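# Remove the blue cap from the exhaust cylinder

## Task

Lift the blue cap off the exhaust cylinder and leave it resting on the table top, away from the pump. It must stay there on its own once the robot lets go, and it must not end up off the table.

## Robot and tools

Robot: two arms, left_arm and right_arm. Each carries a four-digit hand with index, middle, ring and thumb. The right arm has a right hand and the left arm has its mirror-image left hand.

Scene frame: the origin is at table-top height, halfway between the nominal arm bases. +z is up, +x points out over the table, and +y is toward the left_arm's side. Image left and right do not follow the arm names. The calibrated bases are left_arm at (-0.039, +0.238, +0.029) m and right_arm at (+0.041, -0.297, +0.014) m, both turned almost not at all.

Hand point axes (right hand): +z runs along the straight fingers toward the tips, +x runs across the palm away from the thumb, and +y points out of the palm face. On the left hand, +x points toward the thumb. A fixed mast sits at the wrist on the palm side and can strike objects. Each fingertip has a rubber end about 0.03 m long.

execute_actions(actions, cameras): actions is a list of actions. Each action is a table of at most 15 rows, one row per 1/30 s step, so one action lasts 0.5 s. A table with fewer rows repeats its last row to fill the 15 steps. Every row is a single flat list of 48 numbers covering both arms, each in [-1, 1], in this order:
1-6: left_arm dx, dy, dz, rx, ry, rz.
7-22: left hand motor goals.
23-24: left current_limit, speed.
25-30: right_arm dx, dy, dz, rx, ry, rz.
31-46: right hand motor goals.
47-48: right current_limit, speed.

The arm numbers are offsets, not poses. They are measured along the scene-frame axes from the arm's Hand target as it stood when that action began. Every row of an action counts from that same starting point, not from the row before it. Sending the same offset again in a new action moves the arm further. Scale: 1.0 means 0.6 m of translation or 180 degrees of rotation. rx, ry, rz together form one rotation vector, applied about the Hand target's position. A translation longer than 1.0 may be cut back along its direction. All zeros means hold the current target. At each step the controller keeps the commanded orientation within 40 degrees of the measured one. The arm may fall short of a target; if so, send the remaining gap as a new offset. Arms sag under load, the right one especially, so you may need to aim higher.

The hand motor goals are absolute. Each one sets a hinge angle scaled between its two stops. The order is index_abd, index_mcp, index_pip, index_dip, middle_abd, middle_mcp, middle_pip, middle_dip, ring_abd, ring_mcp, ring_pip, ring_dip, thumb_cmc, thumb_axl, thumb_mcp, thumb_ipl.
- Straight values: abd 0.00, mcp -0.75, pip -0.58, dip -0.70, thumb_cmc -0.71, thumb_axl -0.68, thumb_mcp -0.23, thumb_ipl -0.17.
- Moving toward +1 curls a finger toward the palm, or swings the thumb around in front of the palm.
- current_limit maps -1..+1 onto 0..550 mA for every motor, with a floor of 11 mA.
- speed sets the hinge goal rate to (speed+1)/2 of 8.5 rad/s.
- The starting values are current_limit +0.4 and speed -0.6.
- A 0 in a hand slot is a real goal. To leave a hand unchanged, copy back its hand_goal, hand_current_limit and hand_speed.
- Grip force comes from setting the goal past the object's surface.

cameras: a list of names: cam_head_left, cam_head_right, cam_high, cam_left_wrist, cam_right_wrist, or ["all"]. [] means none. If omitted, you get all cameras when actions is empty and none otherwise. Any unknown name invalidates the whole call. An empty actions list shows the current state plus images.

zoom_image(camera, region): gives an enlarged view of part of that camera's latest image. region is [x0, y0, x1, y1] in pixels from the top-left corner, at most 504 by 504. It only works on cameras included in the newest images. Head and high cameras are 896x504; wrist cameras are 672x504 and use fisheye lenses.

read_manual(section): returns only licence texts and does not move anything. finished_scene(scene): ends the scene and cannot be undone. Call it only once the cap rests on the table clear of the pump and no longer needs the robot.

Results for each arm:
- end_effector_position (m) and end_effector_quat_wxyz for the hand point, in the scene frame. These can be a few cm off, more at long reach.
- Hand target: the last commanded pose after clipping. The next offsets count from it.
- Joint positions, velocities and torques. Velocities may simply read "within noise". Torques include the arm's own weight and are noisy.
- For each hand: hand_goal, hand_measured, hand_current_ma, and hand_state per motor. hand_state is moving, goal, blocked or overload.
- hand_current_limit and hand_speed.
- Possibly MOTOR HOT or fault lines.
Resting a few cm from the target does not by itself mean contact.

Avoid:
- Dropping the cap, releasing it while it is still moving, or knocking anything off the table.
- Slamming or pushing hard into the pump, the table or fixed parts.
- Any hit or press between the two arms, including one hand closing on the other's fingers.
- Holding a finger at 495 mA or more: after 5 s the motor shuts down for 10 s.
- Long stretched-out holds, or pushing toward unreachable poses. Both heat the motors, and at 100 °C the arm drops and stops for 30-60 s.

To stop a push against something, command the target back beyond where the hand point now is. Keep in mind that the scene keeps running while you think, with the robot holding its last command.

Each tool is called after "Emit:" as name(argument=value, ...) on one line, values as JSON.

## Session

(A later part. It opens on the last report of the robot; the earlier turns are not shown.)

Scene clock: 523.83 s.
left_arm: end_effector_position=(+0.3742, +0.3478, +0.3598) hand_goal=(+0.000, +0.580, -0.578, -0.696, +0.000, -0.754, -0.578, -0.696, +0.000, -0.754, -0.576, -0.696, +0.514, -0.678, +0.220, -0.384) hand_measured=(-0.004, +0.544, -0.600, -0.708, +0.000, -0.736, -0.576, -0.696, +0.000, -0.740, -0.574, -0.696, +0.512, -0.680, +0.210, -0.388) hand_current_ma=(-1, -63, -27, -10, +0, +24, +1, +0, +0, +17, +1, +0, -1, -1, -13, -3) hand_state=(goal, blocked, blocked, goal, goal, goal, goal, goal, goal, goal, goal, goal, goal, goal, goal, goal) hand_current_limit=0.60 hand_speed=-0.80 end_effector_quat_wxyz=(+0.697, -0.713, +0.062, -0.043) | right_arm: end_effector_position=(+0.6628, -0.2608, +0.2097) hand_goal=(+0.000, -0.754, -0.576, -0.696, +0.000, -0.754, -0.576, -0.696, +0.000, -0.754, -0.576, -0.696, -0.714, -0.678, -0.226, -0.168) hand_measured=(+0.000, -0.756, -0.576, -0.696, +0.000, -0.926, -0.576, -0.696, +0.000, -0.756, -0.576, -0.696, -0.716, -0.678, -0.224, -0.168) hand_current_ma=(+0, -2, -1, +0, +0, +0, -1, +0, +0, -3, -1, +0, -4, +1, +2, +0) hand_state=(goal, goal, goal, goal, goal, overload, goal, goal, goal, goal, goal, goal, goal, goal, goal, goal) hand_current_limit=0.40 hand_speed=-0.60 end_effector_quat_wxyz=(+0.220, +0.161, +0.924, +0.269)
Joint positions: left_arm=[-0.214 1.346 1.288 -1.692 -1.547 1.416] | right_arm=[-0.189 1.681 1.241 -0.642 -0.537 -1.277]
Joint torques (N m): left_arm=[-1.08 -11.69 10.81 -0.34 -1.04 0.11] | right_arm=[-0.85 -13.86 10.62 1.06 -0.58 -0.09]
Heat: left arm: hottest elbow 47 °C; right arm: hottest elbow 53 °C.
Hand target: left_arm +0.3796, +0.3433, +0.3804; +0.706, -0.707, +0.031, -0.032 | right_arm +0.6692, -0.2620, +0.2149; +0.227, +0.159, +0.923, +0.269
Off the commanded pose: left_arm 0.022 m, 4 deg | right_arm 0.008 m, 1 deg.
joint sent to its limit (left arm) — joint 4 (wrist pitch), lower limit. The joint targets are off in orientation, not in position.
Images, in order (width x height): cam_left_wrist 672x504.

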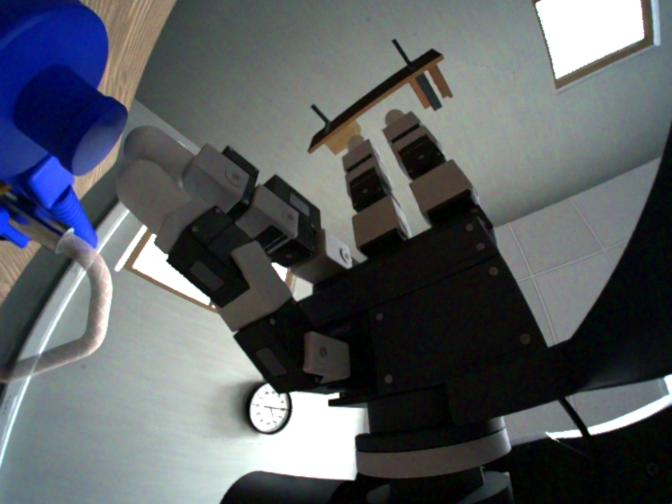

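Emit:
zoom_image(camera="cam_left_wrist", region=[0, 30, 140, 190])

Emit:
execute_actions(actions=[], cameras=["all"])

Emit:
zoom_image(camera="cam_high", region=[530, 270, 650, 390])

Scaled by 3.150 from the camera's 672x504 image, which has a finer 960x720 frame.

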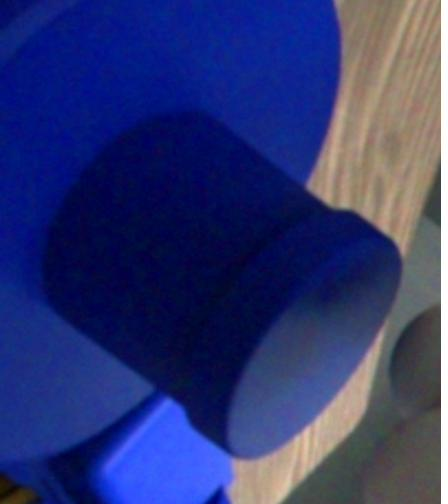

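Scene clock: 528.73 s.
left_arm: end_effector_position=(+0.3742, +0.3478, +0.3598) hand_goal=(+0.000, +0.580, -0.578, -0.696, +0.000, -0.754, -0.578, -0.696, +0.000, -0.754, -0.576, -0.696, +0.514, -0.678, +0.220, -0.384) hand_measured=(-0.004, +0.544, -0.600, -0.708, +0.000, -0.736, -0.576, -0.696, +0.000, -0.740, -0.574, -0.696, +0.512, -0.680, +0.210, -0.388) hand_current_ma=(-1, -63, -27, -10, +0, +24, +1, +0, +0, +17, +1, +0, -1, -1, -13, -3) hand_state=(goal, blocked, blocked, goal, goal, goal, goal, goal, goal, goal, goal, goal, goal, goal, goal, goal) hand_current_limit=0.60 hand_speed=-0.80 end_effector_quat_wxyz=(+0.697, -0.713, +0.062, -0.043) | right_arm: end_effector_position=(+0.6628, -0.2608, +0.2097) hand_goal=(+0.000, -0.754, -0.576, -0.696, +0.000, -0.754, -0.576, -0.696, +0.000, -0.754, -0.576, -0.696, -0.714, -0.678, -0.226, -0.168) hand_measured=(+0.000, -0.756, -0.576, -0.696, +0.000, -0.926, -0.576, -0.696, +0.000, -0.756, -0.576, -0.696, -0.716, -0.678, -0.224, -0.168) hand_current_ma=(+0, -2, -1, +0, +0, +0, -1, +0, +0, -3, -1, +0, -4, +1, +2, +0) hand_state=(goal, goal, goal, goal, goal, overload, goal, goal, goal, goal, goal, goal, goal, goal, goal, goal) hand_current_limit=0.40 hand_speed=-0.60 end_effector_quat_wxyz=(+0.220, +0.161, +0.924, +0.269)
Joint positions: left_arm=[-0.214 1.346 1.288 -1.692 -1.547 1.417] | right_arm=[-0.189 1.681 1.241 -0.642 -0.537 -1.277]
Joint velocities: within noise
Joint torques (N m): left_arm=[-1.08 -11.46 10.84 -0.31 -1.04 0.12] | right_arm=[-0.62 -13.33 10.69 1.16 -0.54 -0.11]
Heat: left arm: hottest elbow 47 °C; right arm: hottest elbow 53 °C.
Hand target: left_arm +0.3796, +0.3433, +0.3804; +0.706, -0.707, +0.031, -0.032 | right_arm +0.6692, -0.2620, +0.2149; +0.227, +0.159, +0.923, +0.269
Off the commanded pose: left_arm 0.022 m, 4 deg | right_arm 0.008 m, 1 deg.

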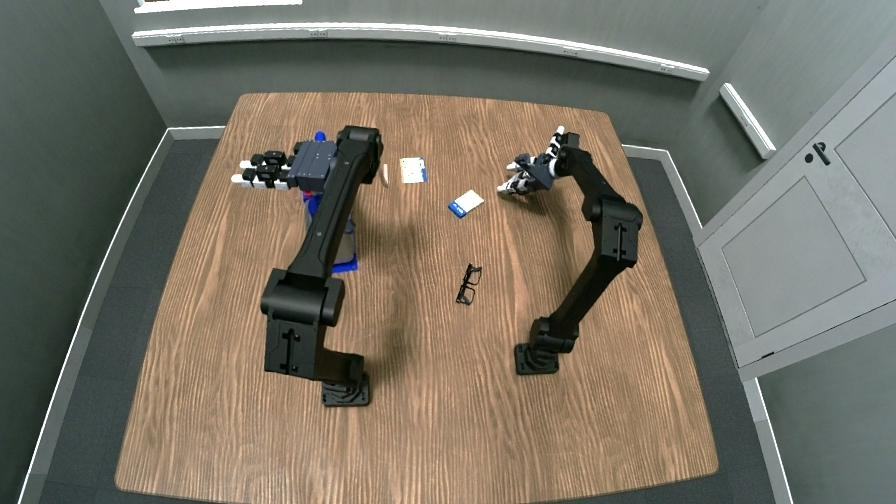

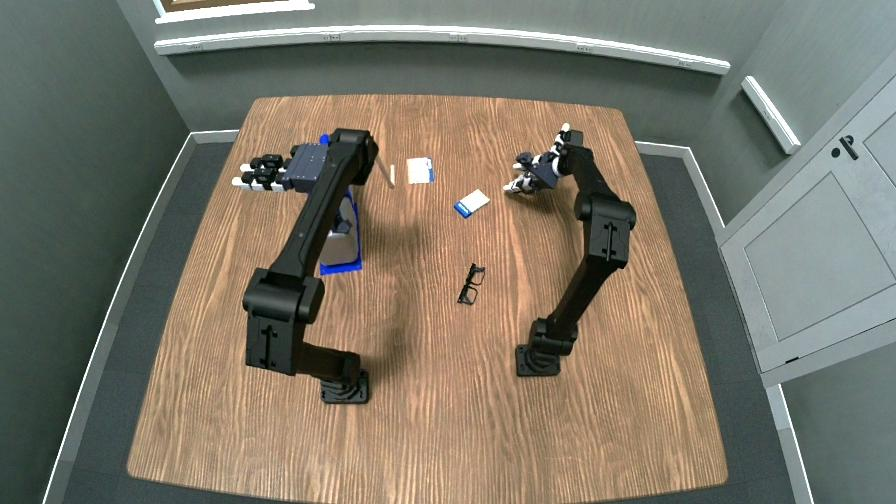

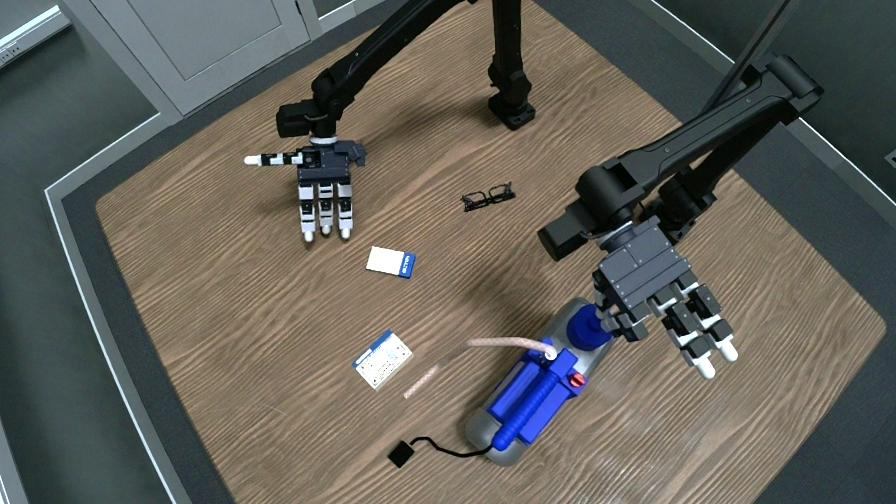

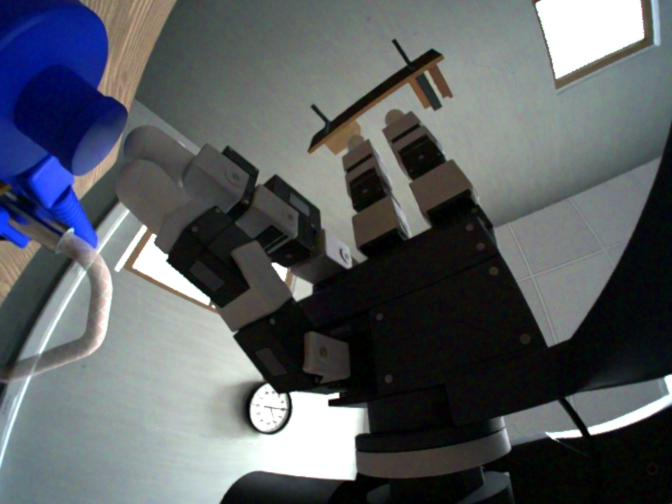

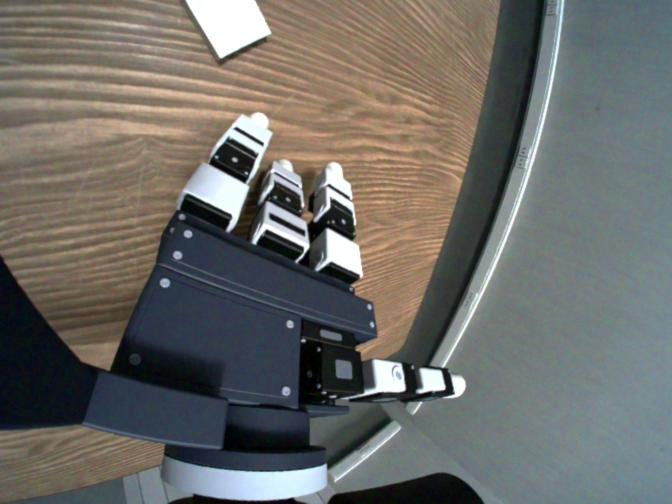

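Scaled by 4.200 from the camera's 896x504 image, which has a finer 1280x720 frame.

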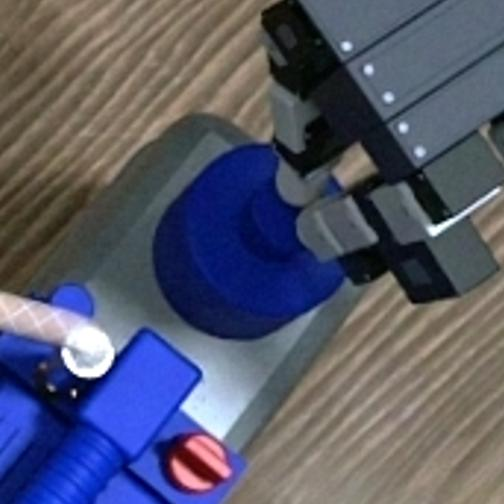

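Emit:
zoom_image(camera="cam_left_wrist", region=[0, 0, 200, 150])

Emit:
zoom_image(camera="cam_high", region=[550, 290, 630, 370])

Scaled by 2.520 from the camera's 672x504 image, which has a finer 960x720 frame.

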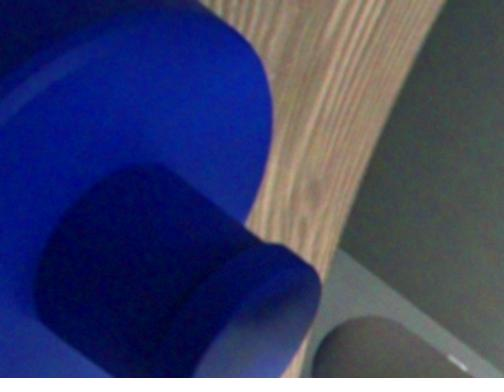

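Scaled by 6.300 from the camera's 896x504 image, which has a finer 1280x720 frame.

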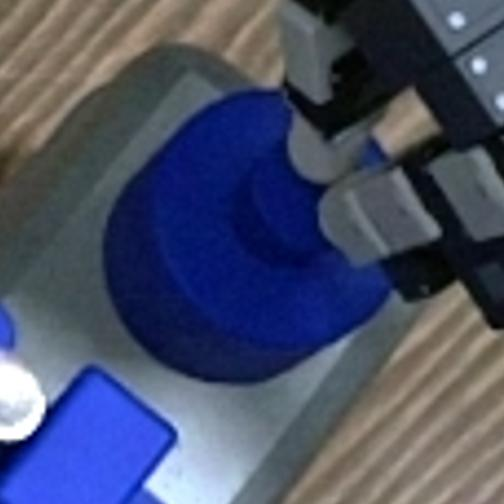

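Emit:
execute_actions(actions=[[[0,0,0,0,0,0,0,0.233,-0.577,-0.696,0,-0.754,-0.577,-0.696,0,-0.754,-0.576,-0.696,0.514,-0.678,-0.056,-0.384,0.4,-0.6,0,0,0,0,0,0,0,-0.754,-0.576,-0.696,0,-0.754,-0.576,-0.696,0,-0.754,-0.576,-0.696,-0.714,-0.678,-0.226,-0.168,0.4,-0.6]],[[0,0,0.0,0,0,0,0,-0.75,-0.577,-0.696,0,-0.754,-0.577,-0.696,0,-0.754,-0.576,-0.696,-0.6,-0.678,-0.226,-0.168,0.4,-0.2,0,0,0,0,0,0,0,-0.754,-0.576,-0.696,0,-0.754,-0.576,-0.696,0,-0.754,-0.576,-0.696,-0.714,-0.678,-0.226,-0.168,0.4,-0.6]],[[0,-0.1,0.0,0,0,0,0,-0.75,-0.577,-0.696,0,-0.754,-0.577,-0.696,0,-0.754,-0.576,-0.696,-0.6,-0.678,-0.226,-0.168,0.4,-0.2,0,0,0,0,0,0,0,-0.754,-0.576,-0.696,0,-0.754,-0.576,-0.696,0,-0.754,-0.576,-0.696,-0.714,-0.678,-0.226,-0.168,0.4,-0.6]],[[0,0,-0.1,0,0,0,0,-0.75,-0.577,-0.696,0,-0.754,-0.577,-0.696,0,-0.754,-0.576,-0.696,-0.6,-0.678,-0.226,-0.168,0.4,-0.2,0,0,0,0,0,0,0,-0.754,-0.576,-0.696,0,-0.754,-0.576,-0.696,0,-0.754,-0.576,-0.696,-0.714,-0.678,-0.226,-0.168,0.4,-0.6]]], cameras=["cam_left_wrist"])

Emit:
zoom_image(camera="cam_left_wrist", region=[60, 0, 310, 250])

Scene clock: 564.23 s.
left_arm: end_effector_position=(+0.3781, +0.2844, +0.3296) hand_goal=(+0.000, -0.750, -0.578, -0.696, +0.000, -0.754, -0.578, -0.696, +0.000, -0.754, -0.576, -0.696, -0.600, -0.678, -0.226, -0.168) hand_measured=(-0.002, -0.730, -0.578, -0.698, +0.000, -0.736, -0.576, -0.696, +0.000, -0.740, -0.574, -0.696, -0.582, -0.680, -0.224, -0.170) hand_current_ma=(-1, +25, +0, -1, +0, +21, +1, +0, +0, +17, +1, +0, +21, -1, +1, -1) hand_state=(goal, goal, goal, goal, goal, goal, goal, goal, goal, goal, goal, goal, goal, goal, goal, goal) hand_current_limit=0.40 hand_speed=-0.20 end_effector_quat_wxyz=(-0.670, +0.730, -0.092, +0.102) | right_arm: end_effector_position=(+0.6628, -0.2608, +0.2097) hand_goal=(+0.000, -0.754, -0.576, -0.696, +0.000, -0.754, -0.576, -0.696, +0.000, -0.754, -0.576, -0.696, -0.714, -0.678, -0.226, -0.168) hand_measured=(+0.000, -0.756, -0.576, -0.696, +0.000, -0.926, -0.576, -0.696, +0.000, -0.756, -0.576, -0.696, -0.716, -0.678, -0.224, -0.168) hand_current_ma=(+0, -2, -1, +0, +0, +0, -1, +0, +0, -3, -1, +0, -4, +1, +2, +0) hand_state=(goal, goal, goal, goal, goal, overload, goal, goal, goal, goal, goal, goal, goal, goal, goal, goal) hand_current_limit=0.40 hand_speed=-0.60 end_effector_quat_wxyz=(+0.220, +0.161, +0.924, +0.269)
Joint positions: left_arm=[-0.358 1.342 1.225 -1.692 -1.486 1.307] | right_arm=[-0.189 1.681 1.241 -0.642 -0.537 -1.277]
Joint torques (N m): left_arm=[-0.44 -9 7.21 -0.34 -1.05 -0.17] | right_arm=[0.09 -13.92 10.81 1.39 -0.48 -0.08]
Heat: left arm: hottest elbow 49 °C; right arm: hottest elbow 53 °C.
Hand target: left_arm +0.3796, +0.2833, +0.3202; -0.706, +0.707, -0.031, +0.032 | right_arm +0.6692, -0.2620, +0.2149; +0.227, +0.159, +0.923, +0.269
Off the commanded pose: left_arm 0.009 m, 12 deg | right_arm 0.008 m, 1 deg.
joint sent to its limit (left arm) — joint 4 (wrist pitch), lower limit. The joint targets are off in orientation, not in position.
Images, in order (width x height): cam_left_wrist 672x504.

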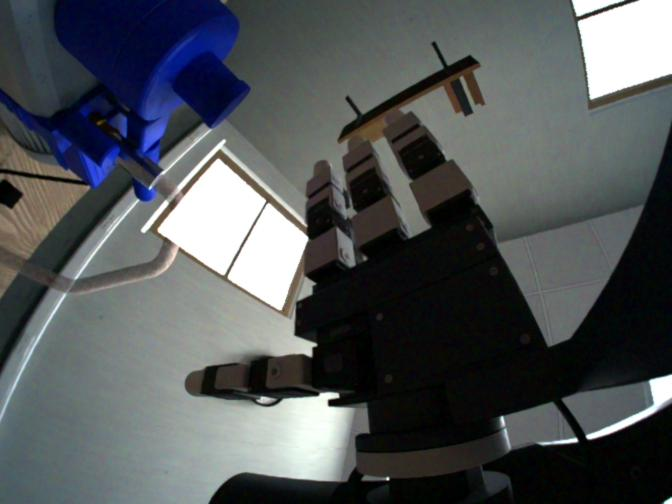

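Scaled by 2.016 from the camera's 672x504 image, which has a finer 960x720 frame.

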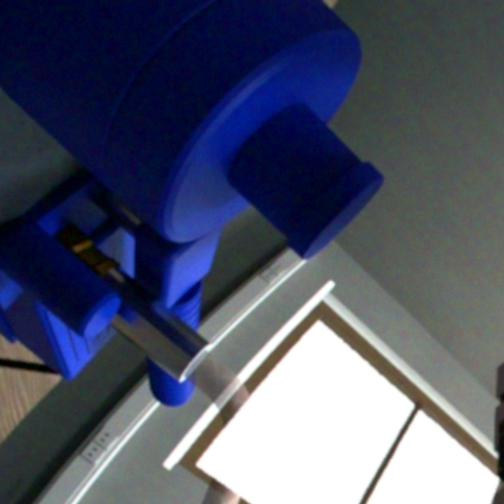

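Emit:
zoom_image(camera="cam_left_wrist", region=[40, 0, 190, 120])

Emit:
zoom_image(camera="cam_left_wrist", region=[150, 20, 270, 140])

Scaled by 3.360 from the camera's 672x504 image, which has a finer 960x720 frame.

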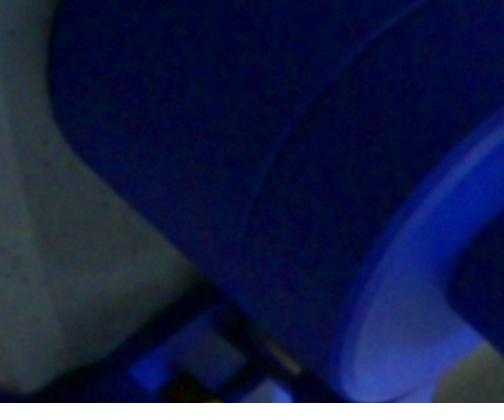

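Scaled by 4.200 from the camera's 672x504 image, which has a finer 960x720 frame.

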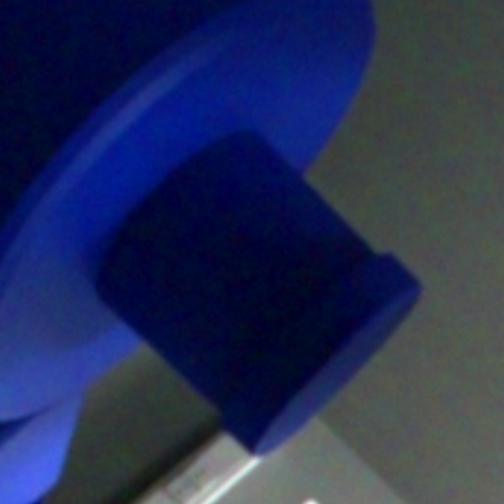

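Emit:
execute_actions(actions=[[[0,0,0.075,0,0,0,0,-0.75,-0.577,-0.696,0,-0.754,-0.577,-0.696,0,-0.754,-0.576,-0.696,-0.6,-0.678,-0.226,-0.168,0.4,-0.2,0,0,0,0,0,0,0,-0.754,-0.576,-0.696,0,-0.754,-0.576,-0.696,0,-0.754,-0.576,-0.696,-0.714,-0.678,-0.226,-0.168,0.4,-0.6]],[[0.034,0.108,0,0,0,-0.194,0,-0.75,-0.577,-0.696,0,-0.754,-0.577,-0.696,0,-0.754,-0.576,-0.696,-0.6,-0.678,-0.226,-0.168,0.4,-0.2,0,0,0,0,0,0,0,-0.754,-0.576,-0.696,0,-0.754,-0.576,-0.696,0,-0.754,-0.576,-0.696,-0.714,-0.678,-0.226,-0.168,0.4,-0.6]],[[0.032,-0.016,0,0,0,-0.167,0,-0.75,-0.577,-0.696,0,-0.754,-0.577,-0.696,0,-0.754,-0.576,-0.696,-0.6,-0.678,-0.226,-0.168,0.4,-0.2,0,0,0,0,0,0,0,-0.754,-0.576,-0.696,0,-0.754,-0.576,-0.696,0,-0.754,-0.576,-0.696,-0.714,-0.678,-0.226,-0.168,0.4,-0.6]]], cameras=["cam_left_wrist","cam_head_right","cam_high"])

Scene clock: 682.10 s.
left_arm: end_effector_position=(+0.4037, +0.3457, +0.3562) hand_goal=(+0.000, -0.750, -0.578, -0.696, +0.000, -0.754, -0.578, -0.696, +0.000, -0.754, -0.576, -0.696, -0.600, -0.678, -0.226, -0.168) hand_measured=(-0.002, -0.730, -0.578, -0.698, +0.000, -0.736, -0.576, -0.696, +0.000, -0.740, -0.574, -0.696, -0.582, -0.680, -0.224, -0.170) hand_current_ma=(-1, +25, +0, -1, +0, +21, +1, +0, +0, +17, +1, +0, +21, -1, +1, -1) hand_state=(goal, goal, goal, goal, goal, goal, goal, goal, goal, goal, goal, goal, goal, goal, goal, goal) hand_current_limit=0.40 hand_speed=-0.20 end_effector_quat_wxyz=(+0.710, -0.700, +0.061, -0.050) | right_arm: end_effector_position=(+0.6628, -0.2608, +0.2097) hand_goal=(+0.000, -0.754, -0.576, -0.696, +0.000, -0.754, -0.576, -0.696, +0.000, -0.754, -0.576, -0.696, -0.714, -0.678, -0.226, -0.168) hand_measured=(+0.000, -0.756, -0.576, -0.696, +0.000, -0.926, -0.576, -0.696, +0.000, -0.756, -0.576, -0.696, -0.716, -0.678, -0.224, -0.168) hand_current_ma=(+0, -2, -1, +0, +0, +0, -1, +0, +0, -3, -1, +0, -4, +1, +2, +0) hand_state=(goal, goal, goal, goal, goal, overload, goal, goal, goal, goal, goal, goal, goal, goal, goal, goal) hand_current_limit=0.40 hand_speed=-0.60 end_effector_quat_wxyz=(+0.220, +0.161, +0.924, +0.269)
Joint positions: left_arm=[-0.216 1.417 1.332 -1.654 -1.585 1.418] | right_arm=[-0.189 1.681 1.241 -0.642 -0.537 -1.277]
Joint torques (N m): left_arm=[-1.79 -9.93 11.04 -0.21 -1.28 -0.12] | right_arm=[-0.32 -14.62 10.62 1.13 -0.58 -0.07]
Heat: left arm: hottest elbow 47 °C; right arm: hottest elbow 53 °C.
Hand target: left_arm +0.4191, +0.3386, +0.3652; +0.645, -0.642, +0.295, -0.291 | right_arm +0.6692, -0.2620, +0.2149; +0.227, +0.159, +0.923, +0.269
Off the commanded pose: left_arm 0.019 m, 61 deg; orientation clipped | right_arm 0.008 m, 1 deg.
joint sent to its limit (left arm) — joint 5 (wrist yaw), lower limit. The joint targets are off in orientation, not in position.
Images, in order (width x height): cam_head_right 896x504, cam_high 896x504, cam_left_wrist 672x504.

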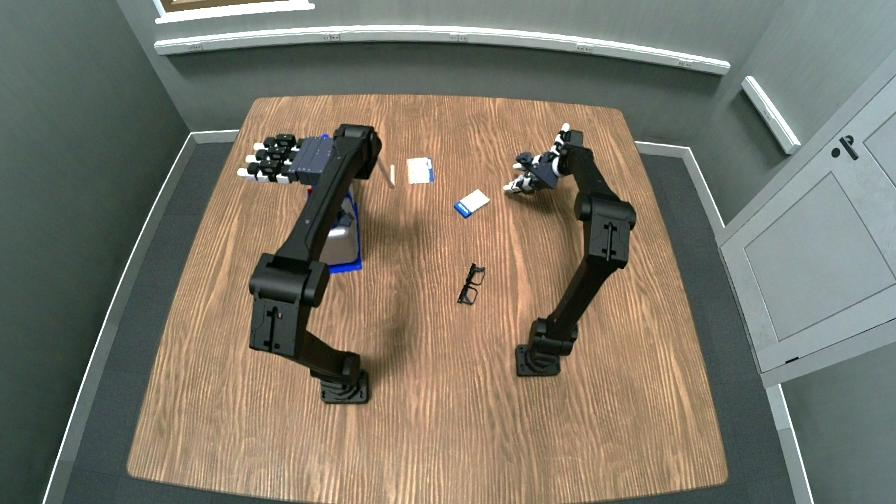

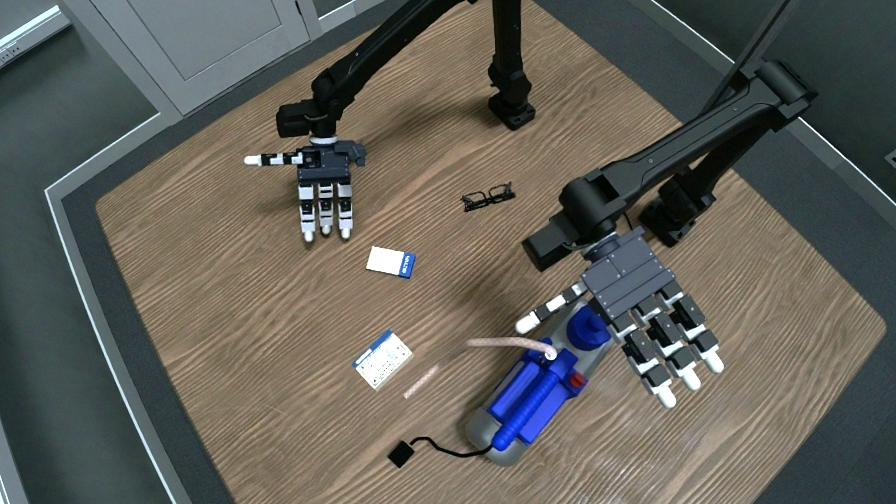

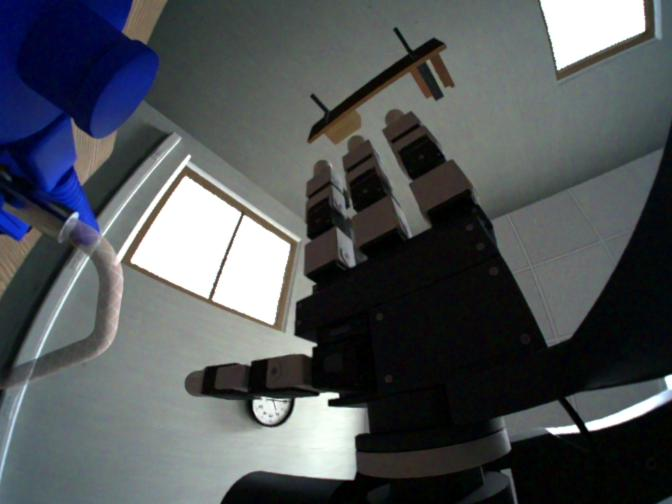

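Emit:
execute_actions(actions=[[[-0.06,-0.14,0.12,0,0,0.222,0,-0.75,-0.577,-0.696,0,-0.754,-0.577,-0.696,0,-0.754,-0.576,-0.696,-0.6,-0.678,-0.226,-0.168,0.4,-0.2,0,0,0,0,0,0,0,-0.754,-0.576,-0.696,0,-0.754,-0.576,-0.696,0,-0.754,-0.576,-0.696,-0.714,-0.678,-0.226,-0.168,0.4,-0.6]],[[0,0,0.05,-0.030,-0.192,0,0,-0.75,-0.577,-0.696,0,-0.754,-0.577,-0.696,0,-0.754,-0.576,-0.696,-0.6,-0.678,-0.226,-0.168,0.4,-0.2,0,0,0,0,0,0,0,-0.754,-0.576,-0.696,0,-0.754,-0.576,-0.696,0,-0.754,-0.576,-0.696,-0.714,-0.678,-0.226,-0.168,0.4,-0.6]],[[0,0,0,-0.030,-0.192,0,0,-0.75,-0.577,-0.696,0,-0.754,-0.577,-0.696,0,-0.754,-0.576,-0.696,-0.6,-0.678,-0.226,-0.168,0.4,-0.2,0,0,0,0,0,0,0,-0.754,-0.576,-0.696,0,-0.754,-0.576,-0.696,0,-0.754,-0.576,-0.696,-0.714,-0.678,-0.226,-0.168,0.4,-0.6]],[[0,0,0,-0.030,-0.192,0,0,-0.75,-0.577,-0.696,0,-0.754,-0.577,-0.696,0,-0.754,-0.576,-0.696,-0.6,-0.678,-0.226,-0.168,0.4,-0.2,0,0,0,0,0,0,0,-0.754,-0.576,-0.696,0,-0.754,-0.576,-0.696,0,-0.754,-0.576,-0.696,-0.714,-0.678,-0.226,-0.168,0.4,-0.6]]], cameras=[])

Scene clock: 819.17 s.
left_arm: end_effector_position=(+0.3783, +0.2615, +0.4736) hand_goal=(+0.000, -0.750, -0.578, -0.696, +0.000, -0.754, -0.578, -0.696, +0.000, -0.754, -0.576, -0.696, -0.600, -0.678, -0.226, -0.168) hand_measured=(+0.002, -0.750, -0.578, -0.698, +0.002, -0.754, -0.576, -0.696, +0.002, -0.754, -0.574, -0.696, -0.598, -0.680, -0.224, -0.170) hand_current_ma=(+1, +0, +0, -1, +1, +0, +1, +0, +1, +0, +1, +0, +1, -1, +1, -1) hand_state=(goal, goal, goal, goal, goal, goal, goal, goal, goal, goal, goal, goal, goal, goal, goal, goal) hand_current_limit=0.40 hand_speed=-0.20 end_effector_quat_wxyz=(-0.330, +0.526, +0.467, +0.629) | right_arm: end_effector_position=(+0.6628, -0.2608, +0.2097) hand_goal=(+0.000, -0.754, -0.576, -0.696, +0.000, -0.754, -0.576, -0.696, +0.000, -0.754, -0.576, -0.696, -0.714, -0.678, -0.226, -0.168) hand_measured=(+0.000, -0.756, -0.576, -0.696, +0.000, -0.926, -0.576, -0.696, +0.000, -0.756, -0.576, -0.696, -0.716, -0.678, -0.224, -0.168) hand_current_ma=(+0, -2, -1, +0, +0, +0, -1, +0, +0, -3, -1, +0, -4, +1, +2, +0) hand_state=(goal, goal, goal, goal, goal, overload, goal, goal, goal, goal, goal, goal, goal, goal, goal, goal) hand_current_limit=0.40 hand_speed=-0.60 end_effector_quat_wxyz=(+0.220, +0.161, +0.924, +0.269)
Joint positions: left_arm=[-0.434 0.981 0.886 -0.591 -1.586 0.643] | right_arm=[-0.189 1.681 1.241 -0.642 -0.537 -1.277]
Joint torques (N m): left_arm=[-1.49 -5.01 8.13 1.89 -0.81 -0.21] | right_arm=[0.44 -14.33 10.61 1.21 -0.57 -0.05]
Heat: left arm: hottest elbow 56 °C; right arm: hottest elbow 53 °C.
Hand target: left_arm +0.3832, +0.2545, +0.4671; -0.389, +0.473, +0.524, +0.591 | right_arm +0.6692, -0.2620, +0.2149; +0.227, +0.159, +0.923, +0.269
Off the commanded pose: left_arm 0.011 m, 12 deg | right_arm 0.008 m, 1 deg.
joint read past its limit (left arm) — joint 5 (wrist yaw), lower limit.
joint sent to its limit (left arm) — joint 5 (wrist yaw), lower limit. The joint targets are off in orientation, not in position.
No camera images: "cameras" was empty.

Emit:
execute_actions(actions=[[[0,0,0,-0.030,-0.192,0,0,-0.75,-0.577,-0.696,0,-0.754,-0.577,-0.696,0,-0.754,-0.576,-0.696,-0.6,-0.678,-0.226,-0.168,0.4,-0.2,0,0,0,0,0,0,0,-0.754,-0.576,-0.696,0,-0.754,-0.576,-0.696,0,-0.754,-0.576,-0.696,-0.714,-0.678,-0.226,-0.168,0.4,-0.6]],[[0,0,0,-0.030,-0.192,0,0,-0.75,-0.577,-0.696,0,-0.754,-0.577,-0.696,0,-0.754,-0.576,-0.696,-0.6,-0.678,-0.226,-0.168,0.4,-0.2,0,0,0,0,0,0,0,-0.754,-0.576,-0.696,0,-0.754,-0.576,-0.696,0,-0.754,-0.576,-0.696,-0.714,-0.678,-0.226,-0.168,0.4,-0.6]],[[0,0,0,-0.030,-0.192,0,0,-0.75,-0.577,-0.696,0,-0.754,-0.577,-0.696,0,-0.754,-0.576,-0.696,-0.6,-0.678,-0.226,-0.168,0.4,-0.2,0,0,0,0,0,0,0,-0.754,-0.576,-0.696,0,-0.754,-0.576,-0.696,0,-0.754,-0.576,-0.696,-0.714,-0.678,-0.226,-0.168,0.4,-0.6]],[[0,0,0,-0.030,-0.192,0,0,-0.75,-0.577,-0.696,0,-0.754,-0.577,-0.696,0,-0.754,-0.576,-0.696,-0.6,-0.678,-0.226,-0.168,0.4,-0.2,0,0,0,0,0,0,0,-0.754,-0.576,-0.696,0,-0.754,-0.576,-0.696,0,-0.754,-0.576,-0.696,-0.714,-0.678,-0.226,-0.168,0.4,-0.6]],[[0,0,0,-0.030,-0.192,0,0,-0.75,-0.577,-0.696,0,-0.754,-0.577,-0.696,0,-0.754,-0.576,-0.696,-0.6,-0.678,-0.226,-0.168,0.4,-0.2,0,0,0,0,0,0,0,-0.754,-0.576,-0.696,0,-0.754,-0.576,-0.696,0,-0.754,-0.576,-0.696,-0.714,-0.678,-0.226,-0.168,0.4,-0.6]]], cameras=[])

Scene clock: 836.27 s.
left_arm: end_effector_position=(+0.3817, +0.2586, +0.4586) hand_goal=(+0.000, -0.750, -0.578, -0.696, +0.000, -0.754, -0.578, -0.696, +0.000, -0.754, -0.576, -0.696, -0.600, -0.678, -0.226, -0.168) hand_measured=(-0.002, -0.752, -0.578, -0.698, -0.002, -0.756, -0.578, -0.696, -0.002, -0.756, -0.576, -0.696, -0.604, -0.680, -0.224, -0.170) hand_current_ma=(+0, -1, +0, -1, +0, -1, +0, +0, -1, -1, +0, +0, -2, -1, +0, -1) hand_state=(goal, goal, goal, goal, goal, goal, goal, goal, goal, goal, goal, goal, goal, goal, goal, goal) hand_current_limit=0.40 hand_speed=-0.20 end_effector_quat_wxyz=(+0.599, -0.433, +0.563, +0.369) | right_arm: end_effector_position=(+0.6628, -0.2608, +0.2097) hand_goal=(+0.000, -0.754, -0.576, -0.696, +0.000, -0.754, -0.576, -0.696, +0.000, -0.754, -0.576, -0.696, -0.714, -0.678, -0.226, -0.168) hand_measured=(+0.000, -0.756, -0.576, -0.696, +0.000, -0.926, -0.576, -0.696, +0.000, -0.756, -0.576, -0.696, -0.716, -0.678, -0.224, -0.168) hand_current_ma=(+0, -2, -1, +0, +0, +0, -1, +0, +0, -3, -1, +0, -4, +1, +2, +0) hand_state=(goal, goal, goal, goal, goal, overload, goal, goal, goal, goal, goal, goal, goal, goal, goal, goal) hand_current_limit=0.40 hand_speed=-0.60 end_effector_quat_wxyz=(+0.220, +0.161, +0.924, +0.269)
Joint positions: left_arm=[-0.434 1.468 1.186 1.107 -1.584 -0.849] | right_arm=[-0.189 1.681 1.241 -0.642 -0.537 -1.277]
Joint torques (N m): left_arm=[-1.14 -13.04 9.85 1.22 0.87 -0.05] | right_arm=[-0.21 -14.04 10.41 1.13 -0.59 -0.08]
Heat: left arm: hottest elbow 54 °C; right arm: hottest elbow 53 °C.
Hand target: left_arm +0.3831, +0.2545, +0.4672; +0.573, -0.503, +0.498, +0.413 | right_arm +0.6692, -0.2620, +0.2149; +0.227, +0.159, +0.923, +0.269
Off the commanded pose: left_arm 0.010 m, 12 deg | right_arm 0.008 m, 1 deg.
joint sent to its limit (left arm) — joint 5 (wrist yaw), lower limit. The joint targets are off in orientation, not in position.
No camera images: "cameras" was empty.

Emit:
execute_actions(actions=[[[0,0,0,0,0,-0.2,0,-0.75,-0.577,-0.696,0,-0.754,-0.577,-0.696,0,-0.754,-0.576,-0.696,-0.6,-0.678,-0.226,-0.168,0.4,-0.2,0,0,0,0,0,0,0,-0.754,-0.576,-0.696,0,-0.754,-0.576,-0.696,0,-0.754,-0.576,-0.696,-0.714,-0.678,-0.226,-0.168,0.4,-0.6]],[[0,0,0,0,0,-0.15,0,-0.75,-0.577,-0.696,0,-0.754,-0.577,-0.696,0,-0.754,-0.576,-0.696,-0.6,-0.678,-0.226,-0.168,0.4,-0.2,0,0,0,0,0,0,0,-0.754,-0.576,-0.696,0,-0.754,-0.576,-0.696,0,-0.754,-0.576,-0.696,-0.714,-0.678,-0.226,-0.168,0.4,-0.6]]], cameras=["cam_left_wrist","cam_head_right"])

Scene clock: 848.10 s.
left_arm: end_effector_position=(+0.3777, +0.2508, +0.4374) hand_goal=(+0.000, -0.750, -0.578, -0.696, +0.000, -0.754, -0.578, -0.696, +0.000, -0.754, -0.576, -0.696, -0.600, -0.678, -0.226, -0.168) hand_measured=(-0.002, -0.750, -0.578, -0.698, -0.002, -0.754, -0.578, -0.696, -0.004, -0.754, -0.576, -0.696, -0.602, -0.680, -0.226, -0.170) hand_current_ma=(-1, +0, +0, -1, -1, +0, +0, +0, -1, +0, +0, +0, -1, -1, +0, -1) hand_state=(goal, goal, goal, goal, goal, goal, goal, goal, goal, goal, goal, goal, goal, goal, goal, goal) hand_current_limit=0.40 hand_speed=-0.20 end_effector_quat_wxyz=(+0.700, -0.151, +0.694, +0.074) | right_arm: end_effector_position=(+0.6628, -0.2608, +0.2097) hand_goal=(+0.000, -0.754, -0.576, -0.696, +0.000, -0.754, -0.576, -0.696, +0.000, -0.754, -0.576, -0.696, -0.714, -0.678, -0.226, -0.168) hand_measured=(+0.000, -0.756, -0.576, -0.696, +0.000, -0.926, -0.576, -0.696, +0.000, -0.756, -0.576, -0.696, -0.716, -0.678, -0.224, -0.168) hand_current_ma=(+0, -2, -1, +0, +0, +0, -1, +0, +0, -3, -1, +0, -4, +1, +2, +0) hand_state=(goal, goal, goal, goal, goal, overload, goal, goal, goal, goal, goal, goal, goal, goal, goal, goal) hand_current_limit=0.40 hand_speed=-0.60 end_effector_quat_wxyz=(+0.220, +0.161, +0.924, +0.269)
Joint positions: left_arm=[-0.467 0.924 0.842 0.069 -0.726 -1.688] | right_arm=[-0.189 1.681 1.241 -0.642 -0.537 -1.277]
Joint torques (N m): left_arm=[0.5 -6.71 13.6 1.8 0.09 -0.07] | right_arm=[-0.79 -13.68 10.51 1.29 -0.6 -0.1]
Heat: left arm: hottest elbow 54 °C; right arm: hottest elbow 53 °C.
Hand target: left_arm +0.3831, +0.2545, +0.4674; +0.704, -0.168, +0.688, +0.052 | right_arm +0.6692, -0.2620, +0.2149; +0.227, +0.159, +0.923, +0.269
Off the commanded pose: left_arm 0.031 m, 3 deg | right_arm 0.008 m, 1 deg.
Images, in order (width x height): cam_head_right 896x504, cam_left_wrist 672x504.

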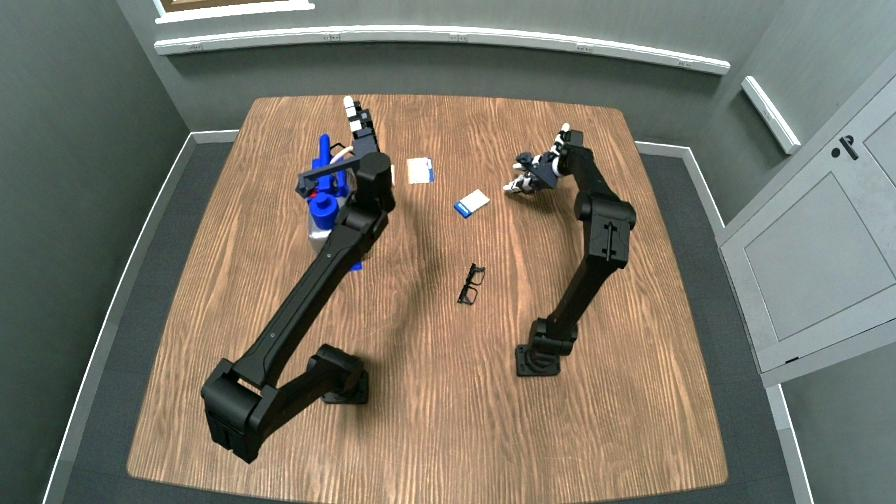

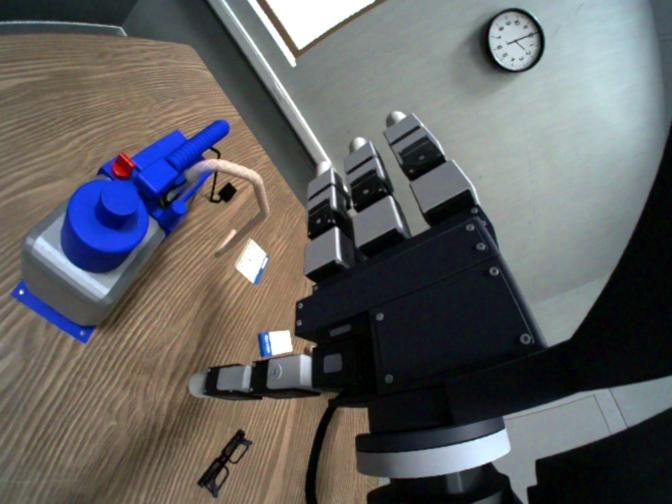

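Emit:
zoom_image(camera="cam_left_wrist", region=[30, 110, 180, 290])

Scaled by 2.800 from the camera's 672x504 image, which has a finer 960x720 frame.

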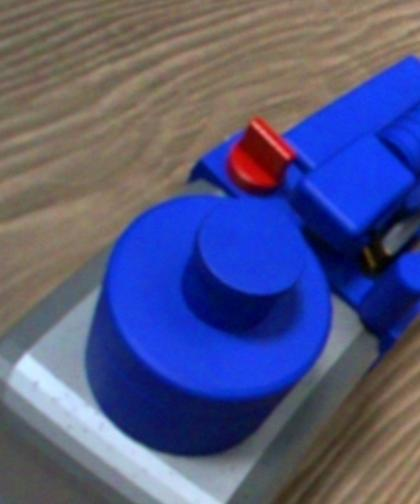

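Emit:
execute_actions(actions=[[[0.041,0.096,-0.02,0,0,0.01,0,-0.301,0.445,-0.116,0,-0.754,-0.577,-0.696,0,-0.754,-0.576,-0.696,0.457,-0.678,-0.2,0.6,0.4,-0.2,0,0,0,0,0,0,0,-0.754,-0.576,-0.696,0,-0.754,-0.576,-0.696,0,-0.754,-0.576,-0.696,-0.714,-0.678,-0.226,-0.168,0.4,-0.6]],[[0.041,0.096,-0.08,0,0,0,0,-0.301,0.445,-0.116,0,-0.754,-0.577,-0.696,0,-0.754,-0.576,-0.696,0.457,-0.678,-0.2,0.6,0.4,-0.2,0,0,0,0,0,0,0,-0.754,-0.576,-0.696,0,-0.754,-0.576,-0.696,0,-0.754,-0.576,-0.696,-0.714,-0.678,-0.226,-0.168,0.4,-0.6]],[[0,0,-0.04,0,0,0,0,-0.301,0.445,-0.116,0,-0.754,-0.577,-0.696,0,-0.754,-0.576,-0.696,0.457,-0.678,-0.2,0.6,0.4,-0.2,0,0,0,0,0,0,0,-0.754,-0.576,-0.696,0,-0.754,-0.576,-0.696,0,-0.754,-0.576,-0.696,-0.714,-0.678,-0.226,-0.168,0.4,-0.6]]], cameras=["cam_left_wrist"])

Emit:
zoom_image(camera="cam_left_wrist", region=[150, 200, 350, 400])

Scene clock: 881.77 s.
left_arm: end_effector_position=(+0.4282, +0.3691, +0.3922) hand_goal=(+0.000, -0.302, +0.444, -0.116, +0.000, -0.754, -0.578, -0.696, +0.000, -0.754, -0.576, -0.696, +0.456, -0.678, -0.200, +0.600) hand_measured=(-0.002, -0.302, +0.442, -0.118, -0.002, -0.752, -0.578, -0.696, -0.004, -0.752, -0.576, -0.696, +0.440, -0.680, -0.202, +0.598) hand_current_ma=(-1, +0, -1, -1, -1, +0, +0, +0, -1, +1, +0, +0, -19, -1, -1, -1) hand_state=(goal, goal, goal, goal, goal, goal, goal, goal, goal, goal, goal, goal, goal, goal, goal, goal) hand_current_limit=0.40 hand_speed=-0.20 end_effector_quat_wxyz=(+0.705, -0.174, +0.685, +0.068) | right_arm: end_effector_position=(+0.6628, -0.2608, +0.2097) hand_goal=(+0.000, -0.754, -0.576, -0.696, +0.000, -0.754, -0.576, -0.696, +0.000, -0.754, -0.576, -0.696, -0.714, -0.678, -0.226, -0.168) hand_measured=(+0.000, -0.756, -0.576, -0.696, +0.000, -0.926, -0.576, -0.696, +0.000, -0.756, -0.576, -0.696, -0.716, -0.678, -0.224, -0.168) hand_current_ma=(+0, -2, -1, +0, +0, +0, -1, +0, +0, -3, -1, +0, -4, +1, +2, +0) hand_state=(goal, goal, goal, goal, goal, overload, goal, goal, goal, goal, goal, goal, goal, goal, goal, goal) hand_current_limit=0.40 hand_speed=-0.60 end_effector_quat_wxyz=(+0.220, +0.161, +0.924, +0.269)
Joint positions: left_arm=[-0.071 1.034 0.788 0.247 -0.355 -1.724] | right_arm=[-0.189 1.681 1.241 -0.642 -0.537 -1.277]
Joint torques (N m): left_arm=[-0.26 -6.65 8.79 3.3 0.11 0.02] | right_arm=[-0.67 -14.39 10.66 1.18 -0.55 -0.14]
Heat: left arm: hottest elbow 61 °C; right arm: hottest elbow 53 °C.
Hand target: left_arm +0.4323, +0.3698, +0.3834; +0.704, -0.179, +0.685, +0.063 | right_arm +0.6692, -0.2620, +0.2149; +0.227, +0.159, +0.923, +0.269
Off the commanded pose: left_arm 0.010 m, 1 deg | right_arm 0.008 m, 1 deg.
Images, in order (width x height): cam_left_wrist 672x504.

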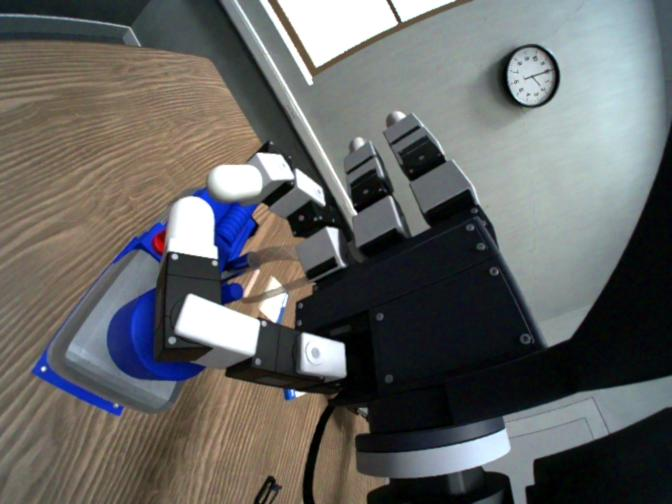

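Scaled by 2.520 from the camera's 672x504 image, which has a finer 960x720 frame.

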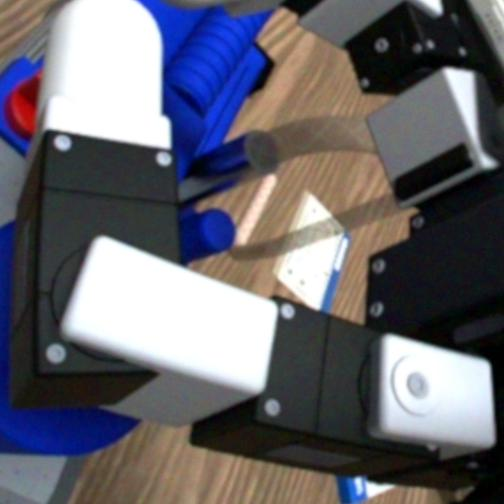

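Emit:
execute_actions(actions=[[[0,0,0,0.0455,0.0164,0,0,-0.301,0.445,-0.116,0,-0.754,-0.577,-0.696,0,-0.754,-0.576,-0.696,0.457,-0.678,-0.2,0.6,0.4,-0.2,0,0,0,0,0,0,0,-0.754,-0.576,-0.696,0,-0.754,-0.576,-0.696,0,-0.754,-0.576,-0.696,-0.714,-0.678,-0.226,-0.168,0.4,-0.6]]], cameras=["cam_left_wrist","cam_high","cam_head_right"])

Emit:
zoom_image(camera="cam_high", region=[480, 230, 680, 400])

Emit:
zoom_image(camera="cam_head_right", region=[270, 110, 400, 240])

Scene clock: 911.97 s.
left_arm: end_effector_position=(+0.4277, +0.3736, +0.3920) hand_goal=(+0.000, -0.302, +0.444, -0.116, +0.000, -0.754, -0.578, -0.696, +0.000, -0.754, -0.576, -0.696, +0.456, -0.678, -0.200, +0.600) hand_measured=(-0.002, -0.302, +0.442, -0.118, -0.002, -0.752, -0.578, -0.696, -0.004, -0.752, -0.576, -0.696, +0.440, -0.680, -0.202, +0.598) hand_current_ma=(-1, +0, -1, -1, -1, +0, +0, +0, -1, +1, +0, +0, -19, -1, -1, -1) hand_state=(goal, goal, goal, goal, goal, goal, goal, goal, goal, goal, goal, goal, goal, goal, goal, goal) hand_current_limit=0.40 hand_speed=-0.20 end_effector_quat_wxyz=(+0.700, -0.135, +0.692, +0.113) | right_arm: end_effector_position=(+0.6628, -0.2608, +0.2097) hand_goal=(+0.000, -0.754, -0.576, -0.696, +0.000, -0.754, -0.576, -0.696, +0.000, -0.754, -0.576, -0.696, -0.714, -0.678, -0.226, -0.168) hand_measured=(+0.000, -0.756, -0.576, -0.696, +0.000, -0.926, -0.576, -0.696, +0.000, -0.756, -0.576, -0.696, -0.716, -0.678, -0.224, -0.168) hand_current_ma=(+0, -2, -1, +0, +0, +0, -1, +0, +0, -3, -1, +0, -4, +1, +2, +0) hand_state=(goal, goal, goal, goal, goal, overload, goal, goal, goal, goal, goal, goal, goal, goal, goal, goal) hand_current_limit=0.40 hand_speed=-0.60 end_effector_quat_wxyz=(+0.220, +0.161, +0.924, +0.269)
Joint positions: left_arm=[-0.071 1.048 0.767 0.287 -0.363 -1.601] | right_arm=[-0.189 1.681 1.241 -0.642 -0.537 -1.277]
Joint torques (N m): left_arm=[-1.26 -6.53 8.51 3.33 -0.11 0.27] | right_arm=[-0.03 -14.51 10.63 1.1 -0.61 -0.08]
Heat: left arm: hottest elbow 55 °C; right arm: hottest elbow 53 °C.
Hand target: left_arm +0.4323, +0.3698, +0.3832; +0.697, -0.127, +0.697, +0.117 | right_arm +0.6692, -0.2620, +0.2149; +0.227, +0.159, +0.923, +0.269
Off the commanded pose: left_arm 0.010 m, 1 deg | right_arm 0.008 m, 1 deg.
Images, in order (width x height): cam_head_right 896x504, cam_high 896x504, cam_left_wrist 672x504.

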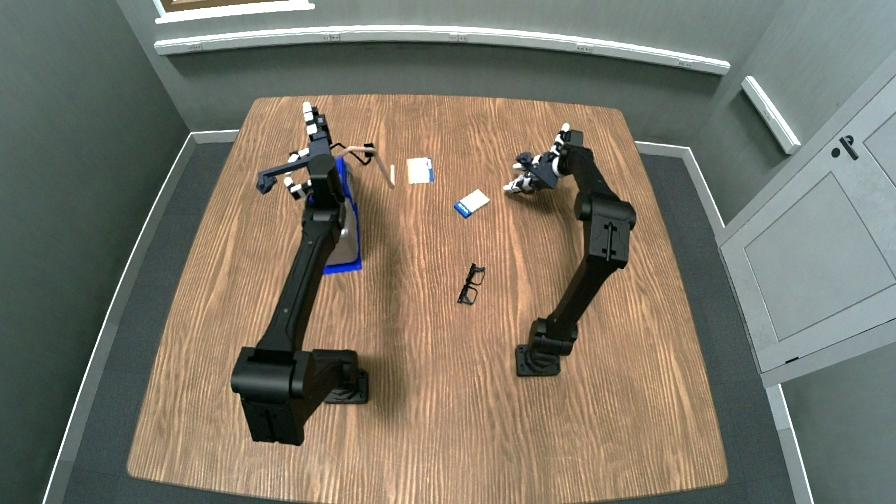

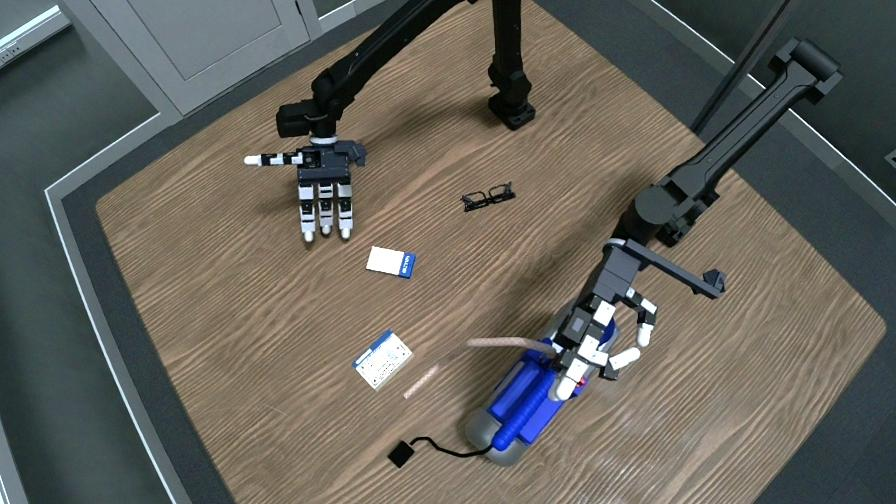

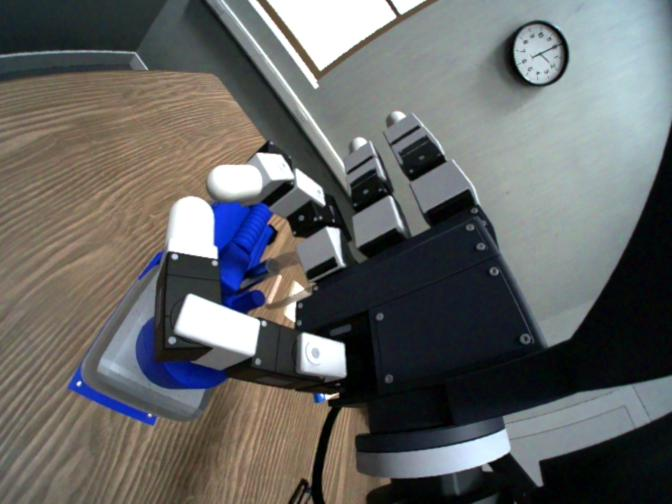

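Scaled by 2.520 from the camera's 896x504 image, which has a finer 1280x720 frame.

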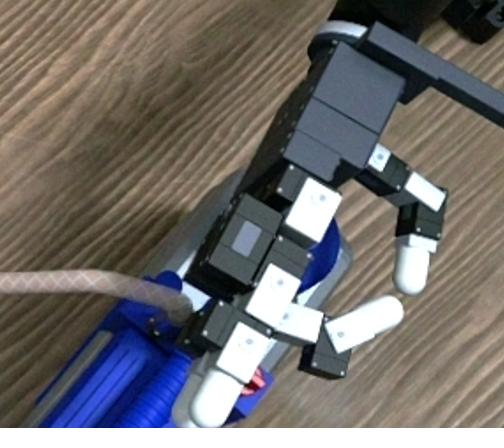

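Scaled by 3.877 from the camera's 896x504 image, which has a finer 1280x720 frame.

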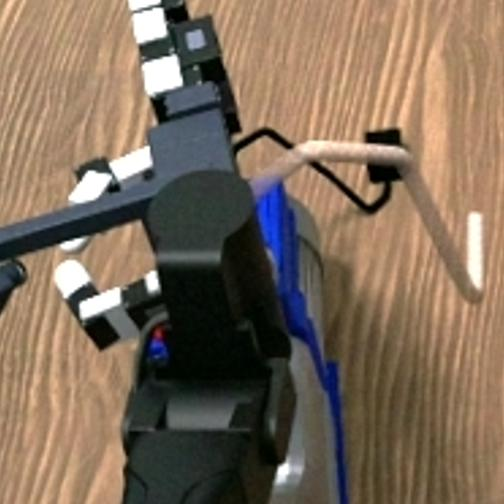

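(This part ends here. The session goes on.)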